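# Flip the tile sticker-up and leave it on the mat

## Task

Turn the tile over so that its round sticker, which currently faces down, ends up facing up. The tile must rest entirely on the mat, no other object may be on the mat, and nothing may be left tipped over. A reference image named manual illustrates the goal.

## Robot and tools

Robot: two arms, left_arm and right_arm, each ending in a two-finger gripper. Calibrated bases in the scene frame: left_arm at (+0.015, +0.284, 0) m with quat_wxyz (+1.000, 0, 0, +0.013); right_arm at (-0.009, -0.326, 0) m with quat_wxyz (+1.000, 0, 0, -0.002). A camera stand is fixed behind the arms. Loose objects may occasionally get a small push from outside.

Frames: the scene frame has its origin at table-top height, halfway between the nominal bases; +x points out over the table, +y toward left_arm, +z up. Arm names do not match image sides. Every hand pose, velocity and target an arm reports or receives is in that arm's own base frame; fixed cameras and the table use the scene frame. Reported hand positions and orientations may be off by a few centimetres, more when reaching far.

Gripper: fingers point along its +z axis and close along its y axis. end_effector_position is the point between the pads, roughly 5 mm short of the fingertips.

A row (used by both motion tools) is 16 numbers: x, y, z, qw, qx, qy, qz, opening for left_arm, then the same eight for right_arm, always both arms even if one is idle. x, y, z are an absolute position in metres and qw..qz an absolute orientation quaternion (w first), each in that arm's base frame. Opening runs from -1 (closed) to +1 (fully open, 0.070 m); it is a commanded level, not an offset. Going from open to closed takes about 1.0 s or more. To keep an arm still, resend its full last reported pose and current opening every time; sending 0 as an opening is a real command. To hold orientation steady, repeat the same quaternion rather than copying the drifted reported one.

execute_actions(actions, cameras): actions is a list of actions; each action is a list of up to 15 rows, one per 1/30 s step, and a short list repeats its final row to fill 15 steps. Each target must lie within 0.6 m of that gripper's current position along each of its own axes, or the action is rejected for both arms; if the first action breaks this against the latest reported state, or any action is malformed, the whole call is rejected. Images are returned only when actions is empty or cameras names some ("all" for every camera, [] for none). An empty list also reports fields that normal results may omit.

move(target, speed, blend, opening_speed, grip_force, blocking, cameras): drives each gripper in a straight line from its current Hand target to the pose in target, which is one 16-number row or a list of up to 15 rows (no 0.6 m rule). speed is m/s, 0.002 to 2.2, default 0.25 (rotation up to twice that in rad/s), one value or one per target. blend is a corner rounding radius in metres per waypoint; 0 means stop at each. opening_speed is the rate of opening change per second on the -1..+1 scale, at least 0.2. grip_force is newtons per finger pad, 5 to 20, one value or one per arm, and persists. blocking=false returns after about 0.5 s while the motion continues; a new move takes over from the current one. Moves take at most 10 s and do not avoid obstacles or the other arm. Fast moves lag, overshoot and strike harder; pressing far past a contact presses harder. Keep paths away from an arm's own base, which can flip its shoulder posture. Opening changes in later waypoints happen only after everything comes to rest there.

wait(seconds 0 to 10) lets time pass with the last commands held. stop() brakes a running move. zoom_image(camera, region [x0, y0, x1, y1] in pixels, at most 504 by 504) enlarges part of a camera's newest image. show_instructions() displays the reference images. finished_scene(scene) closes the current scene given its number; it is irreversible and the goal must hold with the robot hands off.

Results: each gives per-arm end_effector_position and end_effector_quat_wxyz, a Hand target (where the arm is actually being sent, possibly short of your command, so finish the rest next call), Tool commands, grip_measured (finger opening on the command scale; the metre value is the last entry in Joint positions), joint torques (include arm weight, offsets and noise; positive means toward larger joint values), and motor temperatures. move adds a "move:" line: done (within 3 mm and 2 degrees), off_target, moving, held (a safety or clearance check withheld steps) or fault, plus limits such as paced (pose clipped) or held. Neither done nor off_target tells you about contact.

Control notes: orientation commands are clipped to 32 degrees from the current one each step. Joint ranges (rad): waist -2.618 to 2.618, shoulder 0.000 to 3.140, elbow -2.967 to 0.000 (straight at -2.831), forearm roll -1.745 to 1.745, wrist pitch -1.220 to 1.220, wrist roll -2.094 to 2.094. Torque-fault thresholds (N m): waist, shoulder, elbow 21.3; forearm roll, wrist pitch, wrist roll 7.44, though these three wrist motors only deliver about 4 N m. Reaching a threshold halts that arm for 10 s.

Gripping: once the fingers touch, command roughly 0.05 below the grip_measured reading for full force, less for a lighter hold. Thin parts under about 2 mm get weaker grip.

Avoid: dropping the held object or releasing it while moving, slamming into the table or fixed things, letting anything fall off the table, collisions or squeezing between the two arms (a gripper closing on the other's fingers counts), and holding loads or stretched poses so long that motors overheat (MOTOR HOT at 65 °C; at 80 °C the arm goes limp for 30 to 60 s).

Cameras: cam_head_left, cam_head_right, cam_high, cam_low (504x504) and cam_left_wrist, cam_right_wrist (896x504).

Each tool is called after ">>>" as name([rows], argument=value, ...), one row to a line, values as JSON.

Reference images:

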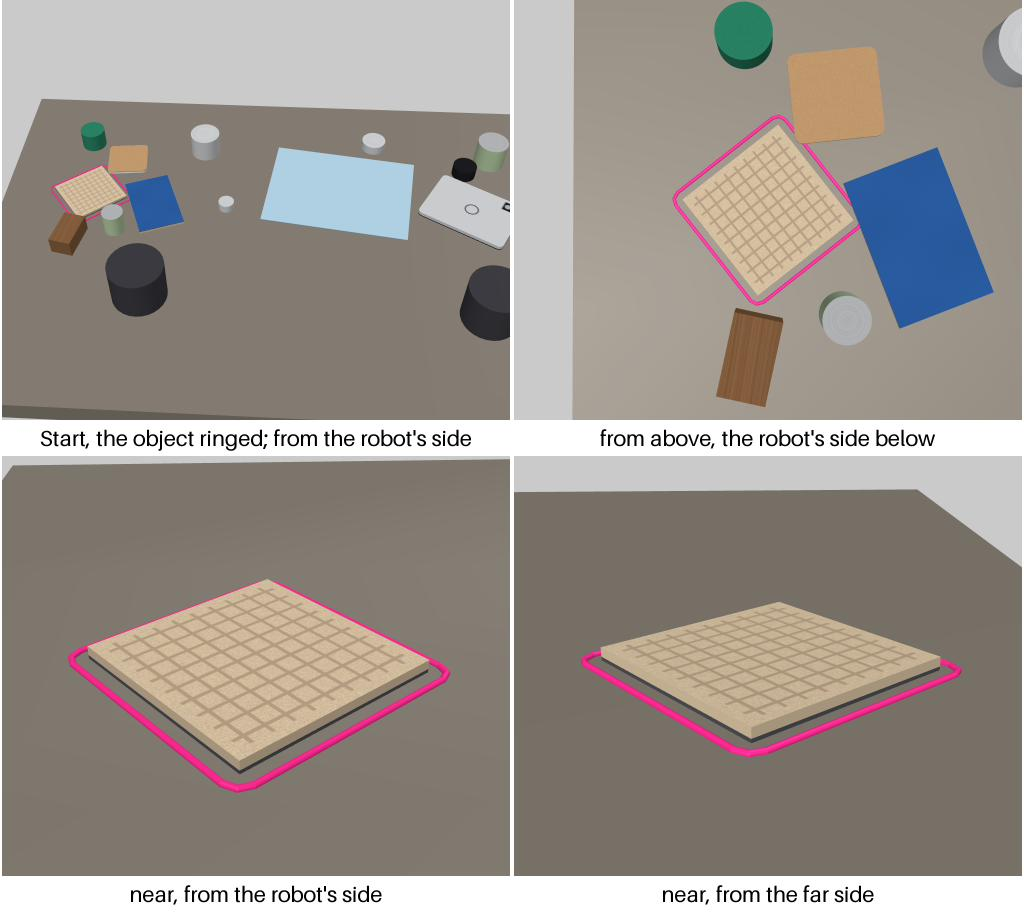

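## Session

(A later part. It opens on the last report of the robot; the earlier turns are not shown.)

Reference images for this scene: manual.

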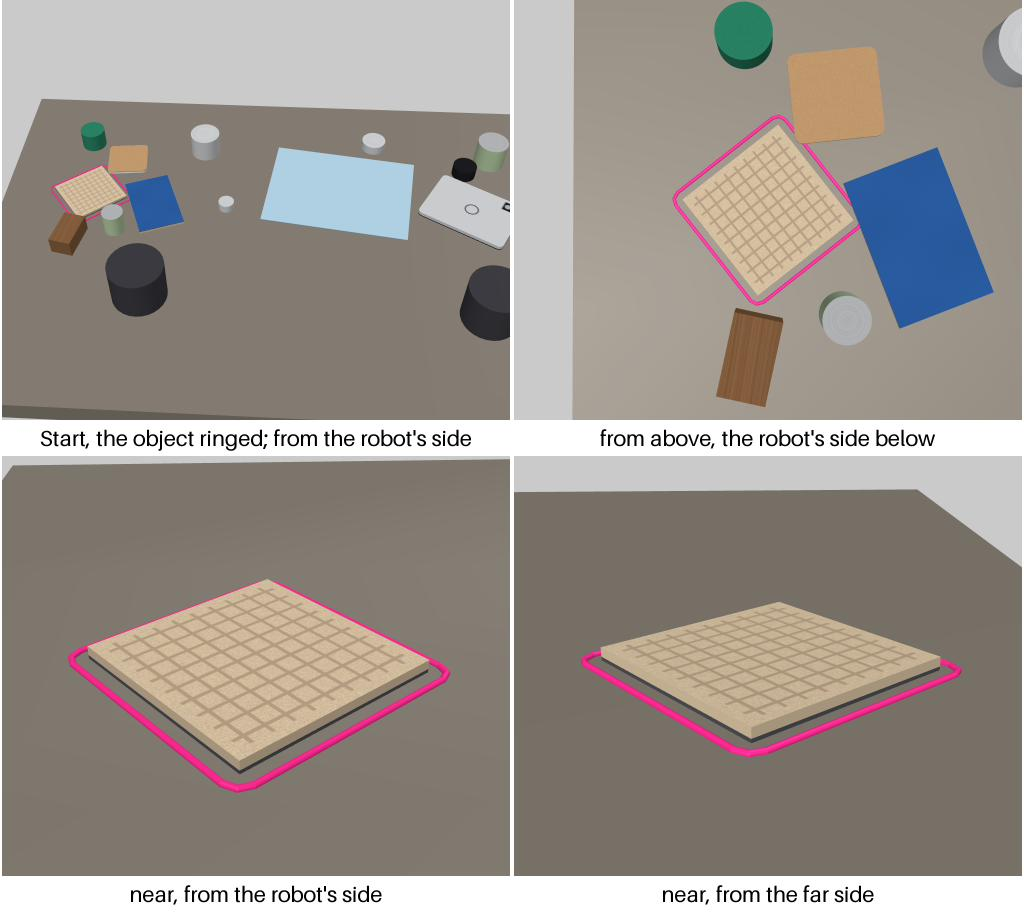

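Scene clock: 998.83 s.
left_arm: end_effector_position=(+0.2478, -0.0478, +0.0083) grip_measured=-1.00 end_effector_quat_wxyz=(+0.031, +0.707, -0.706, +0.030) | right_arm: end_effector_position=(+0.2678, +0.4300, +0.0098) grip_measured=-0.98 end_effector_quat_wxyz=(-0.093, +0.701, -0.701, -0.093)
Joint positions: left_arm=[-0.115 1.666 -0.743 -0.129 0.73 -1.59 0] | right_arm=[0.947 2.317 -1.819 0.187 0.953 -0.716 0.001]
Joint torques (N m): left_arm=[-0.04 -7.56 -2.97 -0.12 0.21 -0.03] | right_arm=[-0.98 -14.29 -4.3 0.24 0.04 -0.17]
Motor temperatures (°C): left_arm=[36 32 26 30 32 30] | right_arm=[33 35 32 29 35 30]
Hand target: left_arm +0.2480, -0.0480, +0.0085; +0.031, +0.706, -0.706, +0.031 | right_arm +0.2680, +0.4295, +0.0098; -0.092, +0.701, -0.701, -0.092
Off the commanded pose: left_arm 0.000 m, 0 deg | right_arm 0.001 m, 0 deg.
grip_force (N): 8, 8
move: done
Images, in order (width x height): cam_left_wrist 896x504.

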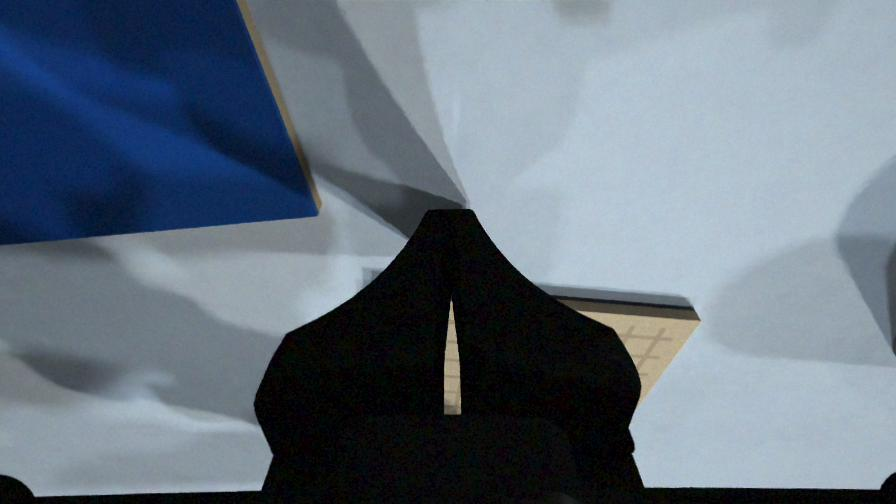

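>>> move([
  [0.2480, -0.0480, 0.0060, -0.0308, -0.7064, 0.7064, -0.0308, -1, 0.268, 0.4295, 0.0098, 0.0923, -0.701, 0.701, 0.0923, -1],
], speed=[0.03])

>>> move([
  [0.2480, -0.0480, 0.0045, -0.0308, -0.7064, 0.7064, -0.0308, -1, 0.268, 0.4275, 0.0098, 0.0923, -0.701, 0.701, 0.0923, -1],
], speed=[0.03])

Scene clock: 1004.03 s.
left_arm: end_effector_position=(+0.2483, -0.0478, +0.0061) grip_measured=-1.00 end_effector_quat_wxyz=(+0.030, +0.707, -0.706, +0.031) | right_arm: end_effector_position=(+0.2678, +0.4300, +0.0098) grip_measured=-0.98 end_effector_quat_wxyz=(-0.093, +0.701, -0.701, -0.093)
Joint positions: left_arm=[-0.115 1.672 -0.74 -0.131 0.719 -1.588 0] | right_arm=[0.947 2.317 -1.819 0.187 0.953 -0.716 0.001]
Joint torques (N m): left_arm=[0 -6.52 -2.13 -0.15 0.08 -0.02] | right_arm=[-0.9 -14.22 -4.27 0.24 0.02 -0.15]
Hand target: left_arm +0.2480, -0.0480, +0.0060; +0.031, +0.706, -0.706, +0.031 | right_arm +0.2680, +0.4295, +0.0098; -0.092, +0.701, -0.701, -0.092
Off the commanded pose: left_arm 0.000 m, 0 deg | right_arm 0.001 m, 0 deg.
grip_force (N): 8, 8
move: done

Scene clock: 1004.93 s.
left_arm: end_effector_position=(+0.2485, -0.0480, +0.0054) grip_measured=-1.00 end_effector_quat_wxyz=(+0.030, +0.707, -0.706, +0.032) | right_arm: end_effector_position=(+0.2679, +0.4274, +0.0096) grip_measured=-0.98 end_effector_quat_wxyz=(-0.092, +0.701, -0.701, -0.092)
Joint positions: left_arm=[-0.115 1.673 -0.737 -0.133 0.713 -1.586 0] | right_arm=[0.944 2.311 -1.806 0.187 0.948 -0.72 0.001]
Joint torques (N m): left_arm=[0.01 2.37 -0.56 -0.13 -2.53 0.04] | right_arm=[-0.84 -14.07 -4.57 0.38 -0.19 -0.13]
Hand target: left_arm +0.2480, -0.0480, +0.0045; +0.031, +0.706, -0.706, +0.031 | right_arm +0.2680, +0.4275, +0.0098; -0.092, +0.701, -0.701, -0.092
Off the commanded pose: left_arm 0.001 m, 0 deg | right_arm 0.000 m, 0 deg.
grip_force (N): 8, 8
move: done

>>> move([
  [0.2480, -0.0480, 0.0070, -0.0308, -0.7064, 0.7064, -0.0308, -1, 0.268, 0.4180, 0.0098, 0.0923, -0.701, 0.701, 0.0923, -1],
  [0.2480, -0.0480, 0.0070, -0.0308, -0.7064, 0.7064, -0.0308, -1, 0.268, 0.4180, 0.0080, 0.0923, -0.701, 0.701, 0.0923, -1],
], speed=[0.05,0.03], cameras=["cam_right_wrist"])

>>> move([
  [0.2480, -0.0550, 0.0068, -0.0308, -0.7064, 0.7064, -0.0308, -1, 0.268, 0.4180, 0.0068, 0.0923, -0.701, 0.701, 0.0923, -1],
], speed=[0.03])

Scene clock: 1016.13 s.
left_arm: end_effector_position=(+0.2473, -0.0477, +0.0060) grip_measured=-1.00 end_effector_quat_wxyz=(+0.032, +0.706, -0.706, +0.029) | right_arm: end_effector_position=(+0.2683, +0.4185, +0.0095) grip_measured=-0.98 end_effector_quat_wxyz=(-0.094, +0.701, -0.701, -0.093)
Joint positions: left_arm=[-0.115 1.673 -0.74 -0.13 0.724 -1.588 0] | right_arm=[0.932 2.281 -1.748 0.195 0.919 -0.742 0.001]
Joint torques (N m): left_arm=[0.68 -7.11 -1.53 -0.04 0.39 -0.23] | right_arm=[-0.77 -10.9 -3.35 0.3 -0.14 -0.16]
Motor temperatures (°C): left_arm=[36 32 26 30 37 30] | right_arm=[32 35 32 29 34 30]
Hand target: left_arm +0.2480, -0.0480, +0.0070; +0.031, +0.706, -0.706, +0.031 | right_arm +0.2680, +0.4180, +0.0080; -0.092, +0.701, -0.701, -0.092
Off the commanded pose: left_arm 0.001 m, 0 deg | right_arm 0.002 m, 0 deg.
grip_force (N): 8, 8
move: done
Images, in order (width x height): cam_right_wrist 896x504.

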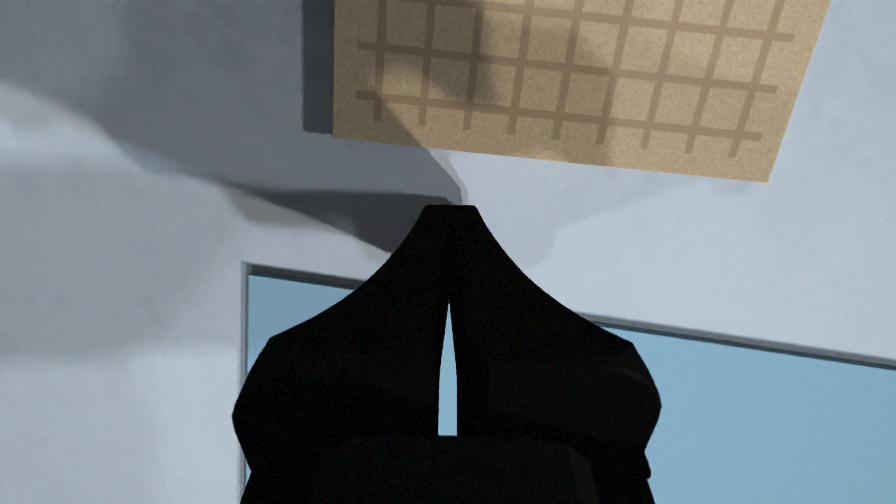

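Scene clock: 1016.83 s.
left_arm: end_effector_position=(+0.2478, -0.0550, +0.0067) grip_measured=-1.00 end_effector_quat_wxyz=(+0.031, +0.707, -0.706, +0.030) | right_arm: end_effector_position=(+0.2681, +0.4184, +0.0091) grip_measured=-0.98 end_effector_quat_wxyz=(-0.094, +0.701, -0.701, -0.093)
Joint positions: left_arm=[-0.143 1.673 -0.744 -0.131 0.722 -1.616 0] | right_arm=[0.932 2.281 -1.747 0.196 0.917 -0.743 0.001]
Joint torques (N m): left_arm=[0.39 -7.14 -3.25 -0.01 0.01 -0.15] | right_arm=[-0.66 -4.99 -1.4 0.2 -0.58 -0.18]
Hand target: left_arm +0.2480, -0.0550, +0.0068; +0.031, +0.706, -0.706, +0.031 | right_arm +0.2680, +0.4180, +0.0068; -0.092, +0.701, -0.701, -0.092
Off the commanded pose: left_arm 0.000 m, 0 deg | right_arm 0.002 m, 0 deg.
grip_force (N): 8, 8
move: done

>>> move([
  [0.2480, -0.0610, 0.0068, -0.0308, -0.7064, 0.7064, -0.0308, -1, 0.268, 0.4180, 0.0102, 0.0923, -0.701, 0.701, 0.0923, -1],
  [0.2480, -0.0650, 0.0068, -0.0308, -0.7064, 0.7064, -0.0308, -1, 0.268, 0.4300, 0.0102, 0.0923, -0.701, 0.701, 0.0923, -1],
], speed=[0.03,0.03])

>>> move([
  [0.2480, -0.0675, 0.0068, -0.0308, -0.7064, 0.7064, -0.0308, -1, 0.268, 0.4310, 0.0102, 0.0923, -0.701, 0.701, 0.0923, -1],
], speed=[0.02], cameras=["cam_left_wrist", "cam_right_wrist"])

Scene clock: 1027.63 s.
left_arm: end_effector_position=(+0.2480, -0.0643, +0.0069) grip_measured=-1.00 end_effector_quat_wxyz=(+0.030, +0.706, -0.707, +0.030) | right_arm: end_effector_position=(+0.2683, +0.4284, +0.0089) grip_measured=-0.98 end_effector_quat_wxyz=(-0.090, +0.701, -0.702, -0.091)
Joint positions: left_arm=[-0.181 1.676 -0.751 -0.127 0.72 -1.656 0] | right_arm=[0.945 2.319 -1.82 0.184 0.959 -0.715 0.001]
Joint torques (N m): left_arm=[-1.66 -6.44 -3.43 -1.84 -0.15 -0.18] | right_arm=[2.22 -7.6 -6.09 1.4 -1.98 -0.25]
Hand target: left_arm +0.2480, -0.0650, +0.0068; +0.031, +0.706, -0.706, +0.031 | right_arm +0.2680, +0.4300, +0.0102; -0.092, +0.701, -0.701, -0.092
Off the commanded pose: left_arm 0.001 m, 0 deg | right_arm 0.002 m, 0 deg.
grip_force (N): 8, 8
move: done

Scene clock: 1028.47 s.
left_arm: end_effector_position=(+0.2482, -0.0650, +0.0069) grip_measured=-1.00 end_effector_quat_wxyz=(+0.027, +0.703, -0.710, +0.028) | right_arm: end_effector_position=(+0.2682, +0.4289, +0.0090) grip_measured=-0.98 end_effector_quat_wxyz=(-0.089, +0.701, -0.701, -0.091)
Joint positions: left_arm=[-0.191 1.677 -0.752 -0.114 0.72 -1.665 0] | right_arm=[0.946 2.322 -1.827 0.183 0.964 -0.714 0.001]
Joint torques (N m): left_arm=[-5.87 -4.35 -4.17 -4.42 -1.39 -0.34] | right_arm=[5.14 -9.76 -10.16 2.79 -2.68 0.03]
Hand target: left_arm +0.2480, -0.0675, +0.0068; +0.031, +0.706, -0.706, +0.031 | right_arm +0.2680, +0.4310, +0.0102; -0.092, +0.701, -0.701, -0.092
Off the commanded pose: left_arm 0.003 m, 1 deg | right_arm 0.002 m, 0 deg.
grip_force (N): 8, 8
move: done
Images, in order (width x height): cam_left_wrist 896x504, cam_right_wrist 896x504.

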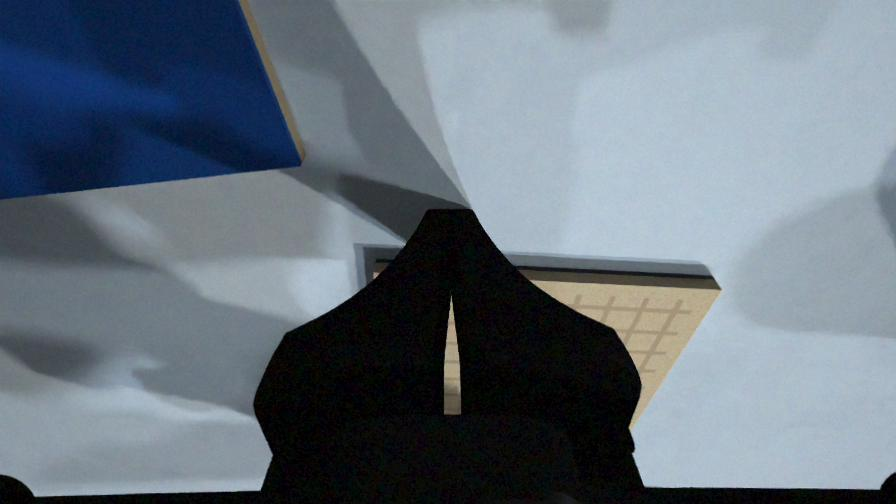

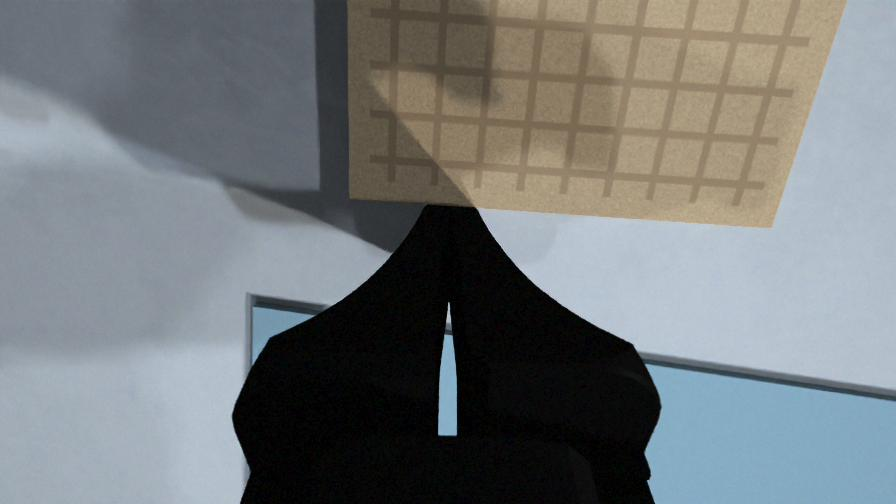

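>>> move([
  [0.2480, -0.0672, 0.0128, -0.0308, -0.7064, 0.7064, -0.0308, -1, 0.268, 0.4310, 0.0162, 0.0923, -0.701, 0.701, 0.0923, -1],
], speed=[0.02], cameras=["cam_left_wrist", "cam_right_wrist"])

Scene clock: 1034.23 s.
left_arm: end_effector_position=(+0.2479, -0.0675, +0.0126) grip_measured=-1.00 end_effector_quat_wxyz=(+0.031, +0.706, -0.707, +0.031) | right_arm: end_effector_position=(+0.2635, +0.4262, +0.0149) grip_measured=-0.98 end_effector_quat_wxyz=(-0.077, +0.703, -0.701, -0.091)
Joint positions: left_arm=[-0.192 1.663 -0.763 -0.127 0.746 -1.669 0] | right_arm=[0.949 2.314 -1.839 0.183 1.007 -0.709 0.001]
Joint torques (N m): left_arm=[-4.1 -8.72 -4.98 -4.14 -0.57 -0.31] | right_arm=[4.86 -17.5 -12.52 2.98 -2.69 0]
Motor temperatures (°C): left_arm=[37 32 26 36 34 30] | right_arm=[33 34 32 33 41 30]
Hand target: left_arm +0.2480, -0.0672, +0.0128; +0.031, +0.706, -0.706, +0.031 | right_arm +0.2680, +0.4309, +0.0163; -0.092, +0.701, -0.701, -0.092
Off the commanded pose: left_arm 0.000 m, 0 deg | right_arm 0.007 m, 2 deg.
grip_force (N): 8, 8
move: off_target (right_arm)
Images, in order (width x height): cam_left_wrist 896x504, cam_right_wrist 896x504.

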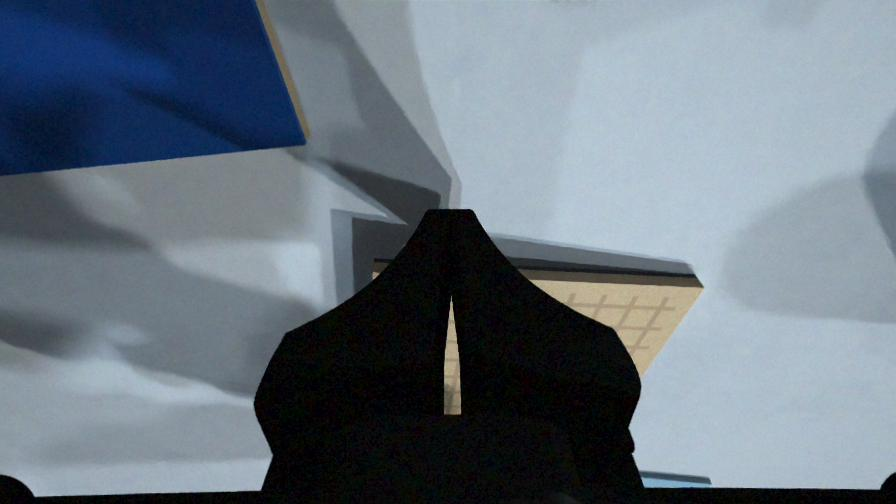

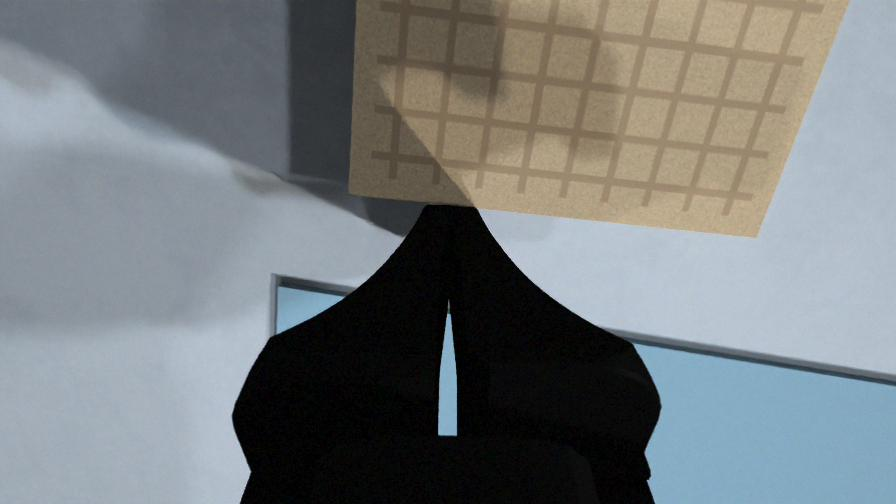

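>>> move([
  [0.2526, -0.0670, 0.0331, -0.0308, -0.7064, 0.7064, -0.0308, -1, 0.2726, 0.4307, 0.0365, 0.0923, -0.701, 0.701, 0.0923, -1],
], speed=[0.03], cameras=["cam_left_wrist", "cam_right_wrist"])

Scene clock: 1054.27 s.
left_arm: end_effector_position=(+0.2527, -0.0671, +0.0333) grip_measured=-1.00 end_effector_quat_wxyz=(+0.031, +0.706, -0.707, +0.031) | right_arm: end_effector_position=(+0.2690, +0.4268, +0.0360) grip_measured=-0.98 end_effector_quat_wxyz=(-0.080, +0.703, -0.701, -0.092)
Joint positions: left_arm=[-0.187 1.626 -0.82 -0.115 0.839 -1.681 0] | right_arm=[0.94 2.3 -1.899 0.177 1.075 -0.704 0.001]
Joint torques (N m): left_arm=[-4.27 -7.76 -4.17 -4.37 -0.79 -0.3] | right_arm=[4.43 -16.32 -11.19 3.01 -2.7 0.03]
Motor temperatures (°C): left_arm=[37 32 26 44 33 30] | right_arm=[33 37 33 39 54 30]
Hand target: left_arm +0.2526, -0.0670, +0.0331; +0.031, +0.706, -0.706, +0.031 | right_arm +0.2726, +0.4306, +0.0366; -0.092, +0.701, -0.701, -0.092
Off the commanded pose: left_arm 0.000 m, 0 deg | right_arm 0.005 m, 1 deg.
grip_force (N): 8, 8
move: off_target (right_arm)
Images, in order (width x height): cam_left_wrist 896x504, cam_right_wrist 896x504.

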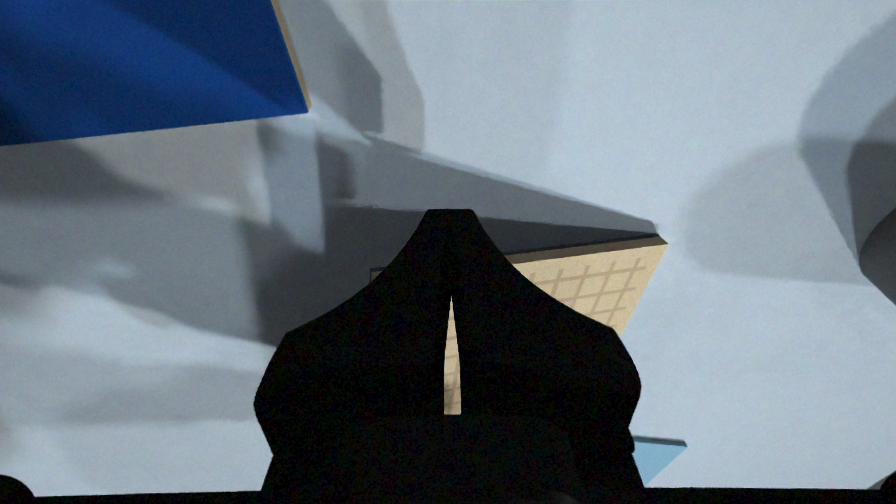

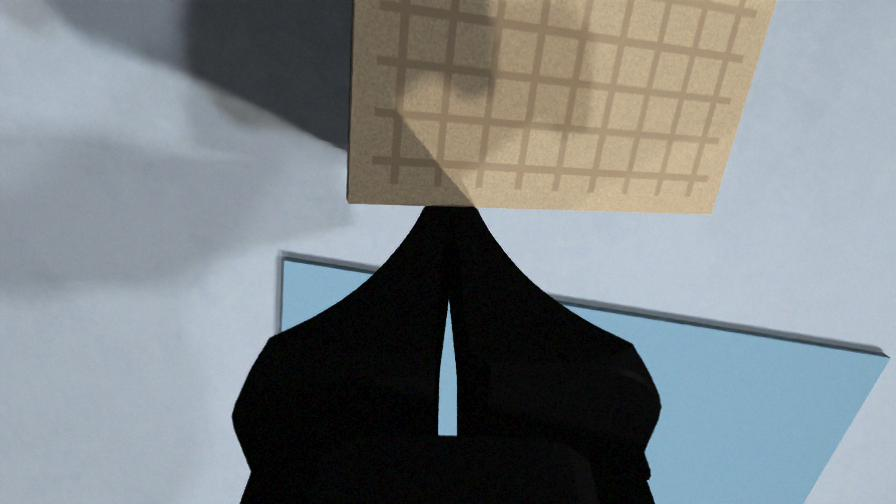

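>>> move([
  [0.266, -0.0679, 0.0563, -0.0308, -0.7064, 0.7064, -0.0308, -1, 0.286, 0.4298, 0.0597, 0.0923, -0.701, 0.701, 0.0923, -1],
  [0.2865, -0.0699, 0.0735, -0.0308, -0.7064, 0.7064, -0.0308, -1, 0.3065, 0.4285, 0.0769, 0.0923, -0.701, 0.701, 0.0923, -1],
  [0.3116, -0.0723, 0.0826, -0.0308, -0.7064, 0.7064, -0.0308, -1, 0.3316, 0.4268, 0.086, 0.0923, -0.701, 0.701, 0.0923, -1],
], speed=[0.05,0.05,0.05], blend=[0.01,0.01,0], cameras=["cam_left_wrist", "cam_right_wrist", "cam_low"])

Scene clock: 1062.20 s.
left_arm: end_effector_position=(+0.3118, -0.0724, +0.0826) grip_measured=-1.00 end_effector_quat_wxyz=(+0.031, +0.706, -0.706, +0.031) | right_arm: end_effector_position=(+0.3318, +0.4265, +0.0861) grip_measured=-0.98 end_effector_quat_wxyz=(-0.133, +0.695, -0.700, -0.094)
Joint positions: left_arm=[-0.168 1.728 -1.177 -0.097 1.095 -1.695 0] | right_arm=[0.839 2.356 -2.184 0.184 1.211 -0.765 0.001]
Joint torques (N m): left_arm=[0.69 -9.3 -2.97 0.11 0.04 -0.23] | right_arm=[-0.11 -13.65 -4.63 0.39 0.01 0]
Motor temperatures (°C): left_arm=[37 32 26 45 32 30] | right_arm=[34 37 33 40 56 30]
Hand target: left_arm +0.3116, -0.0723, +0.0826; +0.031, +0.706, -0.706, +0.031 | right_arm +0.3314, +0.4266, +0.0857; -0.132, +0.695, -0.700, -0.095
Off the commanded pose: left_arm 0.000 m, 0 deg | right_arm 0.000 m, 5 deg.
joint sent to its limit (right arm) — joint 5 (wrist pitch), upper limit. The joint targets are off in orientation, not in position.
grip_force (N): 8, 8
move: off_target (right_arm)
Images, in order (width x height): cam_low 504x504, cam_left_wrist 896x504, cam_right_wrist 896x504.

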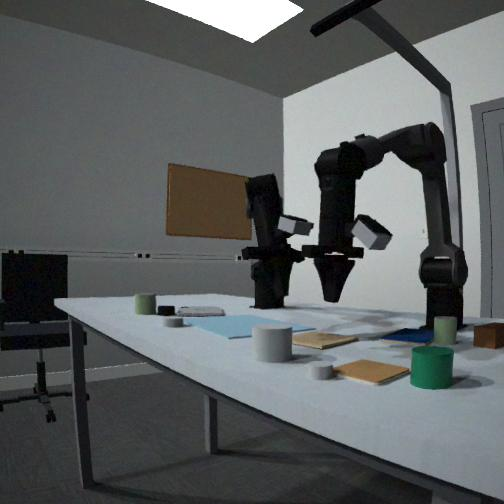

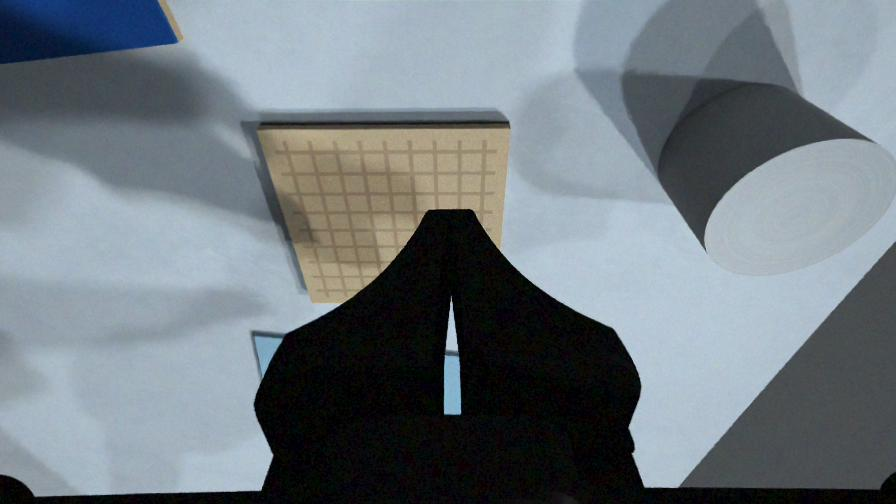

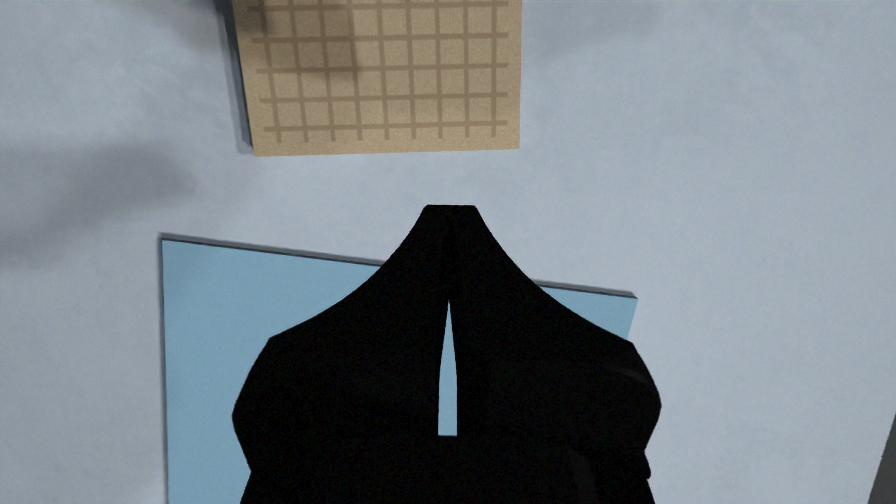

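>>> move([
  [0.290, -0.030, 0.0800, -0.0308, -0.7064, 0.7064, -0.0308, -1, 0.31, 0.410, 0.06, 0.2126, -0.7064, 0.6744, -0.0308, -1],
  [0.263, -0.025, 0.0250, -0.0308, -0.7064, 0.7064, -0.0308, -1, 0.284, 0.415, 0.03, 0.2126, -0.7064, 0.6744, -0.0308, -1],
  [0.263, -0.030, 0.0068, -0.0308, -0.7064, 0.7064, -0.0308, -1, 0.284, 0.418, 0.0125, 0.2126, -0.7064, 0.6744, -0.0308, -1],
], speed=[0.15,0.15,0.06], blend=[0.01,0.005,0], cameras=["cam_left_wrist", "cam_right_wrist"])

Scene clock: 1098.17 s.
left_arm: end_effector_position=(+0.2628, -0.0299, +0.0064) grip_measured=-1.00 end_effector_quat_wxyz=(+0.031, +0.706, -0.707, +0.030) | right_arm: end_effector_position=(+0.2842, +0.4180, +0.0120) grip_measured=-0.98 end_effector_quat_wxyz=(-0.213, +0.706, -0.675, +0.031)
Joint positions: left_arm=[-0.04 1.711 -0.795 -0.129 0.744 -1.516 0] | right_arm=[1.042 2.189 -1.53 -0.273 0.61 -0.382 0.001]
Joint torques (N m): left_arm=[0.18 -8.39 -2.95 -0.05 0.21 -0.22] | right_arm=[-0.14 -13.23 -4.84 0.05 -0.1 -0.02]
Motor temperatures (°C): left_arm=[36 33 26 33 31 30] | right_arm=[33 37 32 31 38 30]
Hand target: left_arm +0.2630, -0.0300, +0.0068; +0.031, +0.706, -0.706, +0.031 | right_arm +0.2840, +0.4180, +0.0125; -0.213, +0.706, -0.674, +0.031
Off the commanded pose: left_arm 0.000 m, 0 deg | right_arm 0.001 m, 0 deg.
grip_force (N): 8, 8
move: done
Images, in order (width x height): cam_left_wrist 896x504, cam_right_wrist 896x504.

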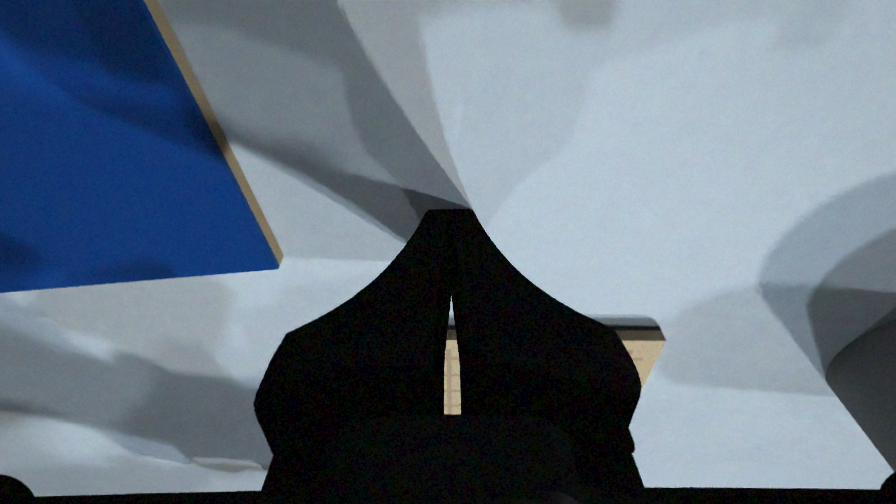

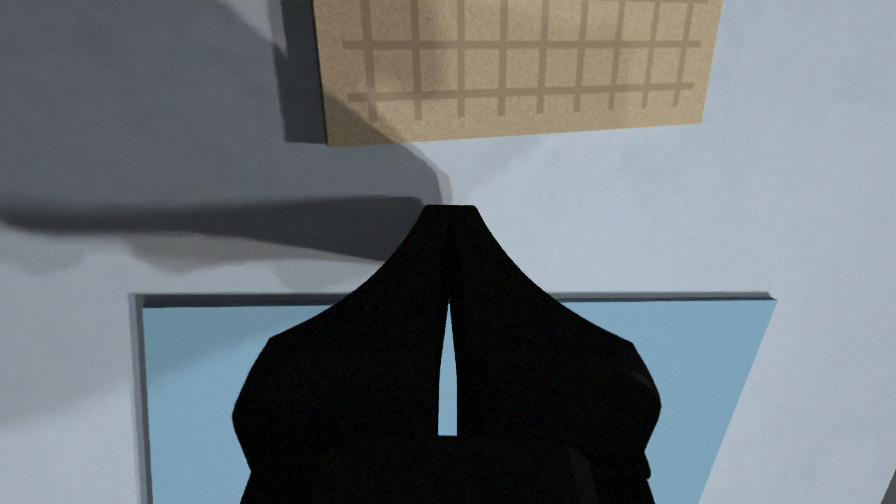

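>>> move([
  [0.2555, -0.044, 0.0068, -0.0308, -0.7064, 0.7064, -0.0308, -1, 0.2835, 0.432, 0.0122, 0.2126, -0.7064, 0.6744, -0.0308, -1],
], speed=[0.04], cameras=["cam_left_wrist", "cam_right_wrist"])

Scene clock: 1105.43 s.
left_arm: end_effector_position=(+0.2553, -0.0441, +0.0068) grip_measured=-1.00 end_effector_quat_wxyz=(+0.031, +0.706, -0.706, +0.031) | right_arm: end_effector_position=(+0.2836, +0.4322, +0.0123) grip_measured=-0.98 end_effector_quat_wxyz=(-0.213, +0.706, -0.674, +0.031)
Joint positions: left_arm=[-0.097 1.69 -0.769 -0.13 0.733 -1.571 0] | right_arm=[1.059 2.228 -1.604 -0.271 0.648 -0.373 0.001]
Joint torques (N m): left_arm=[0.79 -7.77 -2.66 -0.09 0.03 -0.06] | right_arm=[-0.57 -12.73 -4.15 0.08 -0.17 0.12]
Hand target: left_arm +0.2555, -0.0440, +0.0068; +0.031, +0.706, -0.706, +0.031 | right_arm +0.2835, +0.4320, +0.0122; -0.213, +0.706, -0.674, +0.031
Off the commanded pose: left_arm 0.000 m, 0 deg | right_arm 0.000 m, 0 deg.
grip_force (N): 8, 8
move: done
Images, in order (width x height): cam_left_wrist 896x504, cam_right_wrist 896x504.

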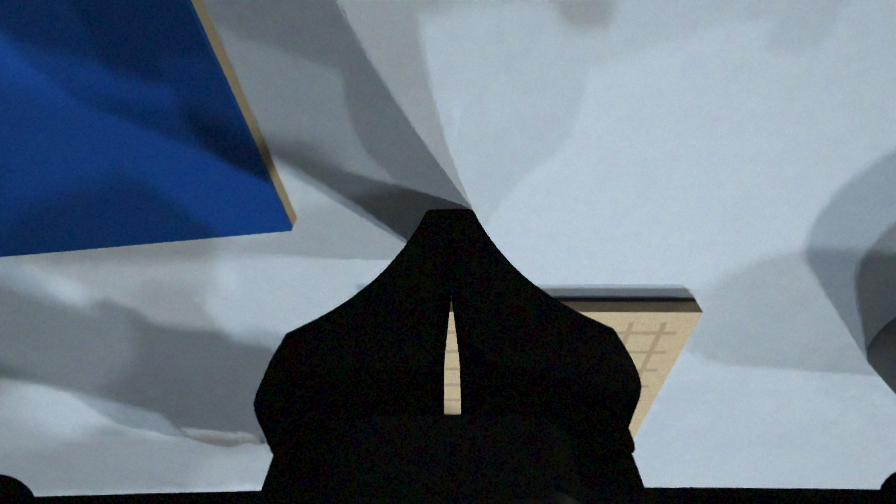

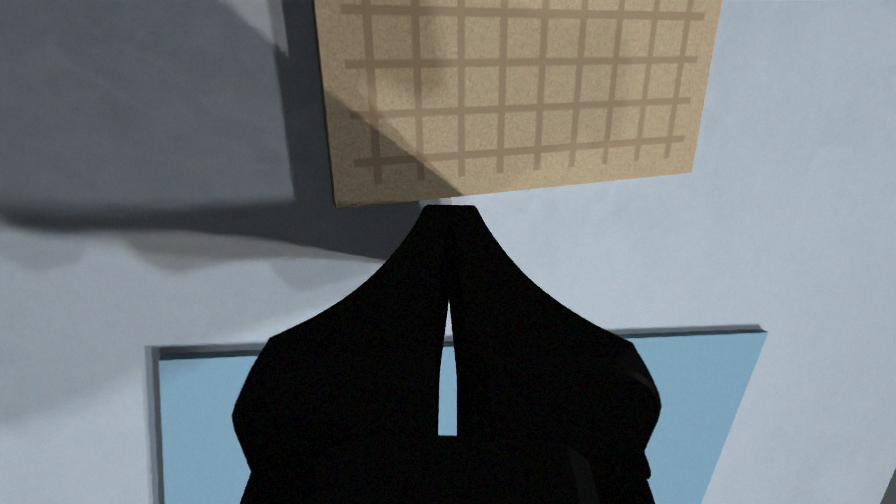

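>>> move([
  [0.2555, -0.050, 0.0068, -0.0308, -0.7064, 0.7064, -0.0308, -1, 0.2835, 0.4335, 0.0122, 0.2126, -0.7064, 0.6744, -0.0308, -1],
], speed=[0.04])

>>> move([
  [0.2555, -0.053, 0.0068, -0.0308, -0.7064, 0.7064, -0.0308, -1, 0.2835, 0.4350, 0.0122, 0.2126, -0.7064, 0.6744, -0.0308, -1],
], speed=[0.03])

Scene clock: 1115.90 s.
left_arm: end_effector_position=(+0.2553, -0.0500, +0.0068) grip_measured=-1.00 end_effector_quat_wxyz=(+0.031, +0.706, -0.707, +0.031) | right_arm: end_effector_position=(+0.2838, +0.4331, +0.0121) grip_measured=-0.98 end_effector_quat_wxyz=(-0.212, +0.707, -0.674, +0.031)
Joint positions: left_arm=[-0.12 1.692 -0.772 -0.13 0.732 -1.593 0] | right_arm=[1.06 2.232 -1.61 -0.271 0.652 -0.373 0.001]
Joint torques (N m): left_arm=[0.3 -6.82 -3.23 0.12 0 -0.18] | right_arm=[-0.16 -12.17 -5.68 0.1 -0.09 0.16]
Hand target: left_arm +0.2555, -0.0500, +0.0068; +0.031, +0.706, -0.706, +0.031 | right_arm +0.2835, +0.4335, +0.0122; -0.213, +0.706, -0.674, +0.031
Off the commanded pose: left_arm 0.000 m, 0 deg | right_arm 0.000 m, 0 deg.
grip_force (N): 8, 8
move: done

Scene clock: 1116.60 s.
left_arm: end_effector_position=(+0.2552, -0.0529, +0.0068) grip_measured=-1.00 end_effector_quat_wxyz=(+0.031, +0.706, -0.707, +0.030) | right_arm: end_effector_position=(+0.2837, +0.4348, +0.0124) grip_measured=-0.98 end_effector_quat_wxyz=(-0.213, +0.706, -0.674, +0.031)
Joint positions: left_arm=[-0.131 1.693 -0.772 -0.13 0.731 -1.605 0] | right_arm=[1.062 2.236 -1.619 -0.27 0.656 -0.372 0.001]
Joint torques (N m): left_arm=[0.16 -6.82 -3.28 -0.01 0.01 -0.2] | right_arm=[-0.06 -12.3 -5.9 0.15 -0.26 0.17]
Hand target: left_arm +0.2555, -0.0530, +0.0068; +0.031, +0.706, -0.706, +0.031 | right_arm +0.2835, +0.4350, +0.0122; -0.213, +0.706, -0.674, +0.031
Off the commanded pose: left_arm 0.000 m, 0 deg | right_arm 0.000 m, 0 deg.
grip_force (N): 8, 8
move: done

>>> move([
  [0.2555, -0.0565, 0.0068, -0.0308, -0.7064, 0.7064, -0.0308, -1, 0.2835, 0.4365, 0.0122, 0.2126, -0.7064, 0.6744, -0.0308, -1],
], speed=[0.03], cameras=["cam_left_wrist", "cam_right_wrist"])

Scene clock: 1121.77 s.
left_arm: end_effector_position=(+0.2551, -0.0564, +0.0067) grip_measured=-1.00 end_effector_quat_wxyz=(+0.031, +0.706, -0.706, +0.030) | right_arm: end_effector_position=(+0.2838, +0.4364, +0.0123) grip_measured=-0.98 end_effector_quat_wxyz=(-0.213, +0.707, -0.674, +0.031)
Joint positions: left_arm=[-0.144 1.695 -0.774 -0.13 0.73 -1.619 0] | right_arm=[1.064 2.24 -1.628 -0.27 0.66 -0.372 0.001]
Joint torques (N m): left_arm=[0.12 -6.79 -3.3 0.13 0.01 -0.22] | right_arm=[0.08 -12.13 -5.82 0.13 -0.24 0.17]
Hand target: left_arm +0.2555, -0.0565, +0.0068; +0.031, +0.706, -0.706, +0.031 | right_arm +0.2835, +0.4365, +0.0122; -0.213, +0.706, -0.674, +0.031
Off the commanded pose: left_arm 0.000 m, 0 deg | right_arm 0.000 m, 0 deg.
grip_force (N): 8, 8
move: done
Images, in order (width x height): cam_left_wrist 896x504, cam_right_wrist 896x504.

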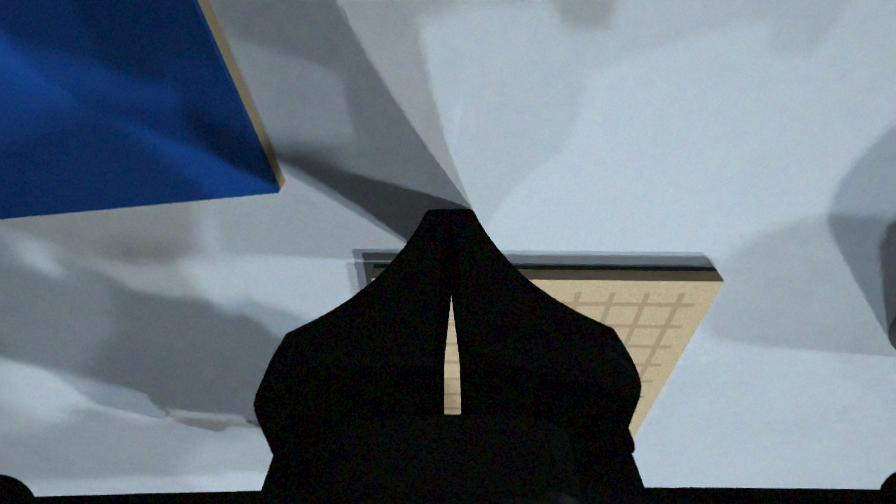

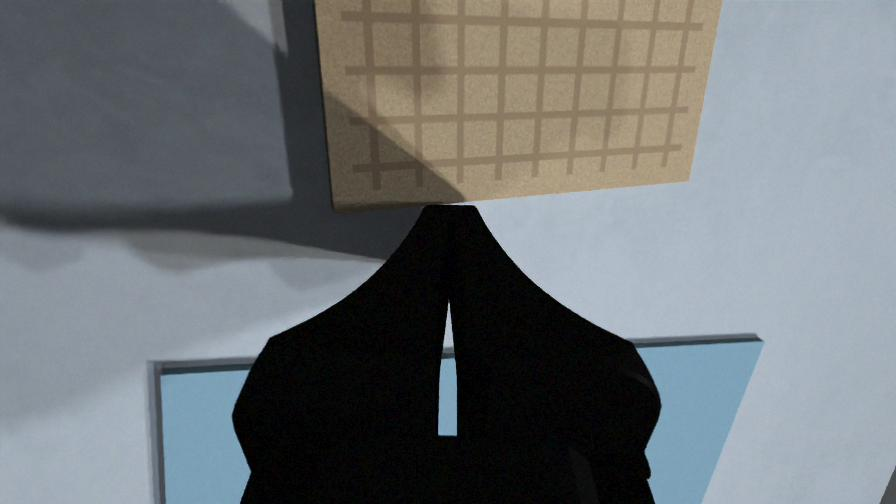

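>>> move([
  [0.2555, -0.0600, 0.0068, -0.0308, -0.7064, 0.7064, -0.0308, -1, 0.2835, 0.4365, 0.0122, 0.2110, -0.6751, 0.7058, -0.0404, -1],
], speed=[0.03])

>>> move([
  [0.2555, -0.0625, 0.0068, -0.0308, -0.7064, 0.7064, -0.0308, -1, 0.2850, 0.4395, 0.0125, 0.2110, -0.6751, 0.7058, -0.0404, -1],
], speed=[0.03])

Scene clock: 1136.50 s.
left_arm: end_effector_position=(+0.2554, -0.0590, +0.0069) grip_measured=-1.00 end_effector_quat_wxyz=(+0.030, +0.706, -0.707, +0.030) | right_arm: end_effector_position=(+0.2839, +0.4357, +0.0122) grip_measured=-0.98 end_effector_quat_wxyz=(-0.210, +0.675, -0.707, +0.041)
Joint positions: left_arm=[-0.156 1.696 -0.777 -0.126 0.73 -1.632 0] | right_arm=[1.081 2.253 -1.651 -0.323 0.701 -0.233 0.001]
Joint torques (N m): left_arm=[-3.56 -5.9 -4.22 -2.82 -0.81 -0.26] | right_arm=[1.77 -10.47 -7.77 0.47 -1.68 -0.06]
Hand target: left_arm +0.2555, -0.0600, +0.0068; +0.031, +0.706, -0.706, +0.031 | right_arm +0.2835, +0.4365, +0.0122; -0.211, +0.675, -0.706, +0.040
Off the commanded pose: left_arm 0.001 m, 0 deg | right_arm 0.001 m, 0 deg.
grip_force (N): 8, 8
move: done

Scene clock: 1137.20 s.
left_arm: end_effector_position=(+0.2555, -0.0604, +0.0069) grip_measured=-1.00 end_effector_quat_wxyz=(+0.027, +0.703, -0.710, +0.028) | right_arm: end_effector_position=(+0.2848, +0.4351, +0.0118) grip_measured=-0.98 end_effector_quat_wxyz=(-0.203, +0.675, -0.708, +0.046)
Joint positions: left_arm=[-0.167 1.697 -0.779 -0.116 0.73 -1.642 0] | right_arm=[1.081 2.263 -1.674 -0.32 0.729 -0.239 0.001]
Joint torques (N m): left_arm=[-6.19 -4.34 -4.71 -4.41 -1.92 -0.22] | right_arm=[3.57 -8.08 -8.84 1.03 -2.68 -0.06]
Hand target: left_arm +0.2555, -0.0625, +0.0068; +0.031, +0.706, -0.706, +0.031 | right_arm +0.2850, +0.4395, +0.0126; -0.211, +0.675, -0.706, +0.040
Off the commanded pose: left_arm 0.002 m, 1 deg | right_arm 0.004 m, 1 deg.
grip_force (N): 8, 8
move: off_target (right_arm)

>>> move([
  [0.2599, -0.0623, 0.0318, -0.0308, -0.7064, 0.7064, -0.0308, -1, 0.2894, 0.4396, 0.0375, 0.2110, -0.6751, 0.7058, -0.0404, -1],
], speed=[0.04])

>>> move([
  [0.2726, -0.0625, 0.0537, -0.0308, -0.7064, 0.7064, -0.0308, -1, 0.3021, 0.4397, 0.0594, 0.2110, -0.6751, 0.7058, -0.0404, -1],
], speed=[0.04], cameras=["cam_left_wrist", "cam_right_wrist"])

Scene clock: 1148.80 s.
left_arm: end_effector_position=(+0.2599, -0.0625, +0.0320) grip_measured=-1.00 end_effector_quat_wxyz=(+0.031, +0.706, -0.707, +0.031) | right_arm: end_effector_position=(+0.2872, +0.4329, +0.0358) grip_measured=-0.98 end_effector_quat_wxyz=(-0.196, +0.676, -0.709, +0.048)
Joint positions: left_arm=[-0.165 1.648 -0.842 -0.115 0.841 -1.658 0] | right_arm=[1.074 2.236 -1.73 -0.288 0.822 -0.286 0.001]
Joint torques (N m): left_arm=[-3 -7.85 -4 -3.33 -0.63 -0.28] | right_arm=[3.37 -15.42 -10.22 1.18 -2.67 0.06]
Motor temperatures (°C): left_arm=[37 32 26 41 32 30] | right_arm=[34 35 32 33 47 30]
Hand target: left_arm +0.2599, -0.0623, +0.0318; +0.031, +0.706, -0.706, +0.031 | right_arm +0.2893, +0.4395, +0.0377; -0.211, +0.675, -0.706, +0.040
Off the commanded pose: left_arm 0.000 m, 0 deg | right_arm 0.007 m, 2 deg.
grip_force (N): 8, 8
move: off_target (right_arm)

Scene clock: 1149.70 s.
left_arm: end_effector_position=(+0.2730, -0.0624, +0.0541) grip_measured=-1.00 end_effector_quat_wxyz=(+0.030, +0.706, -0.707, +0.031) | right_arm: end_effector_position=(+0.2997, +0.4329, +0.0577) grip_measured=-0.98 end_effector_quat_wxyz=(-0.196, +0.675, -0.709, +0.047)
Joint positions: left_arm=[-0.157 1.643 -0.94 -0.106 0.943 -1.665 0] | right_arm=[1.049 2.235 -1.82 -0.254 0.903 -0.35 0.001]
Joint torques (N m): left_arm=[-3.59 -8.2 -3.78 -3.7 -0.64 -0.29] | right_arm=[4.17 -14.65 -10 1.38 -2.68 0.12]
Hand target: left_arm +0.2726, -0.0625, +0.0537; +0.031, +0.706, -0.706, +0.031 | right_arm +0.3020, +0.4396, +0.0596; -0.211, +0.675, -0.706, +0.040
Off the commanded pose: left_arm 0.001 m, 0 deg | right_arm 0.007 m, 2 deg.
grip_force (N): 8, 8
move: off_target (right_arm)
Images, in order (width x height): cam_left_wrist 896x504, cam_right_wrist 896x504.

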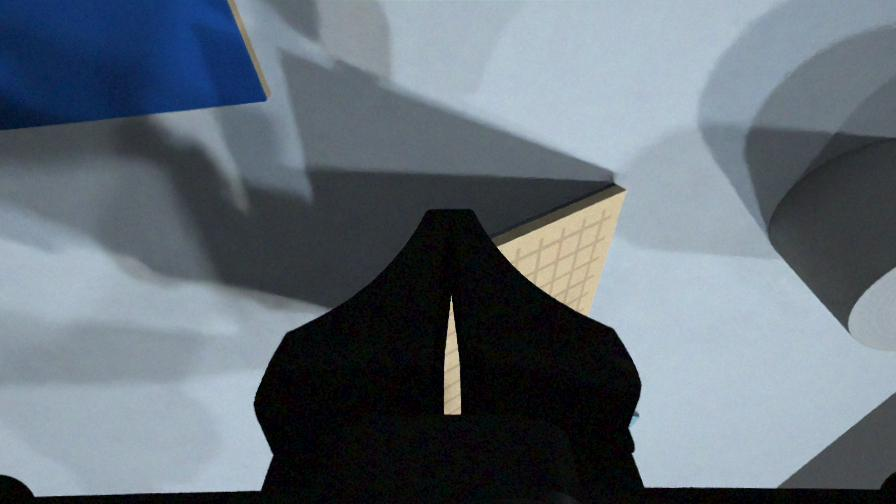

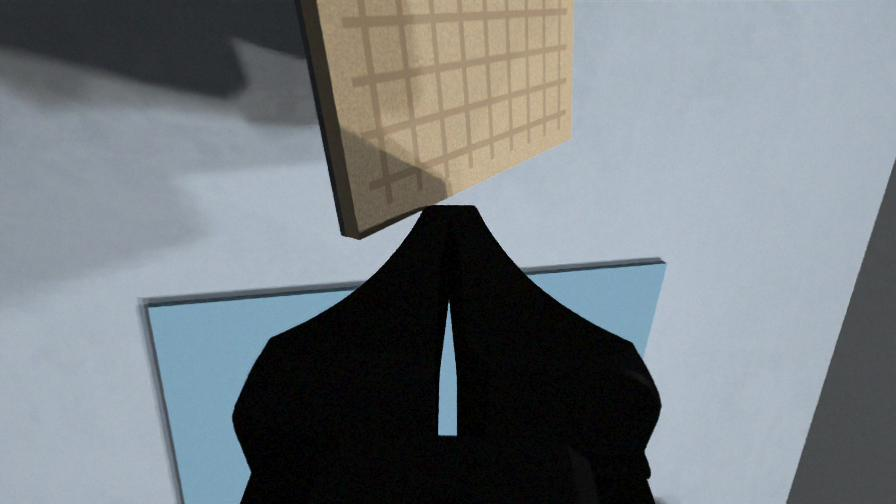

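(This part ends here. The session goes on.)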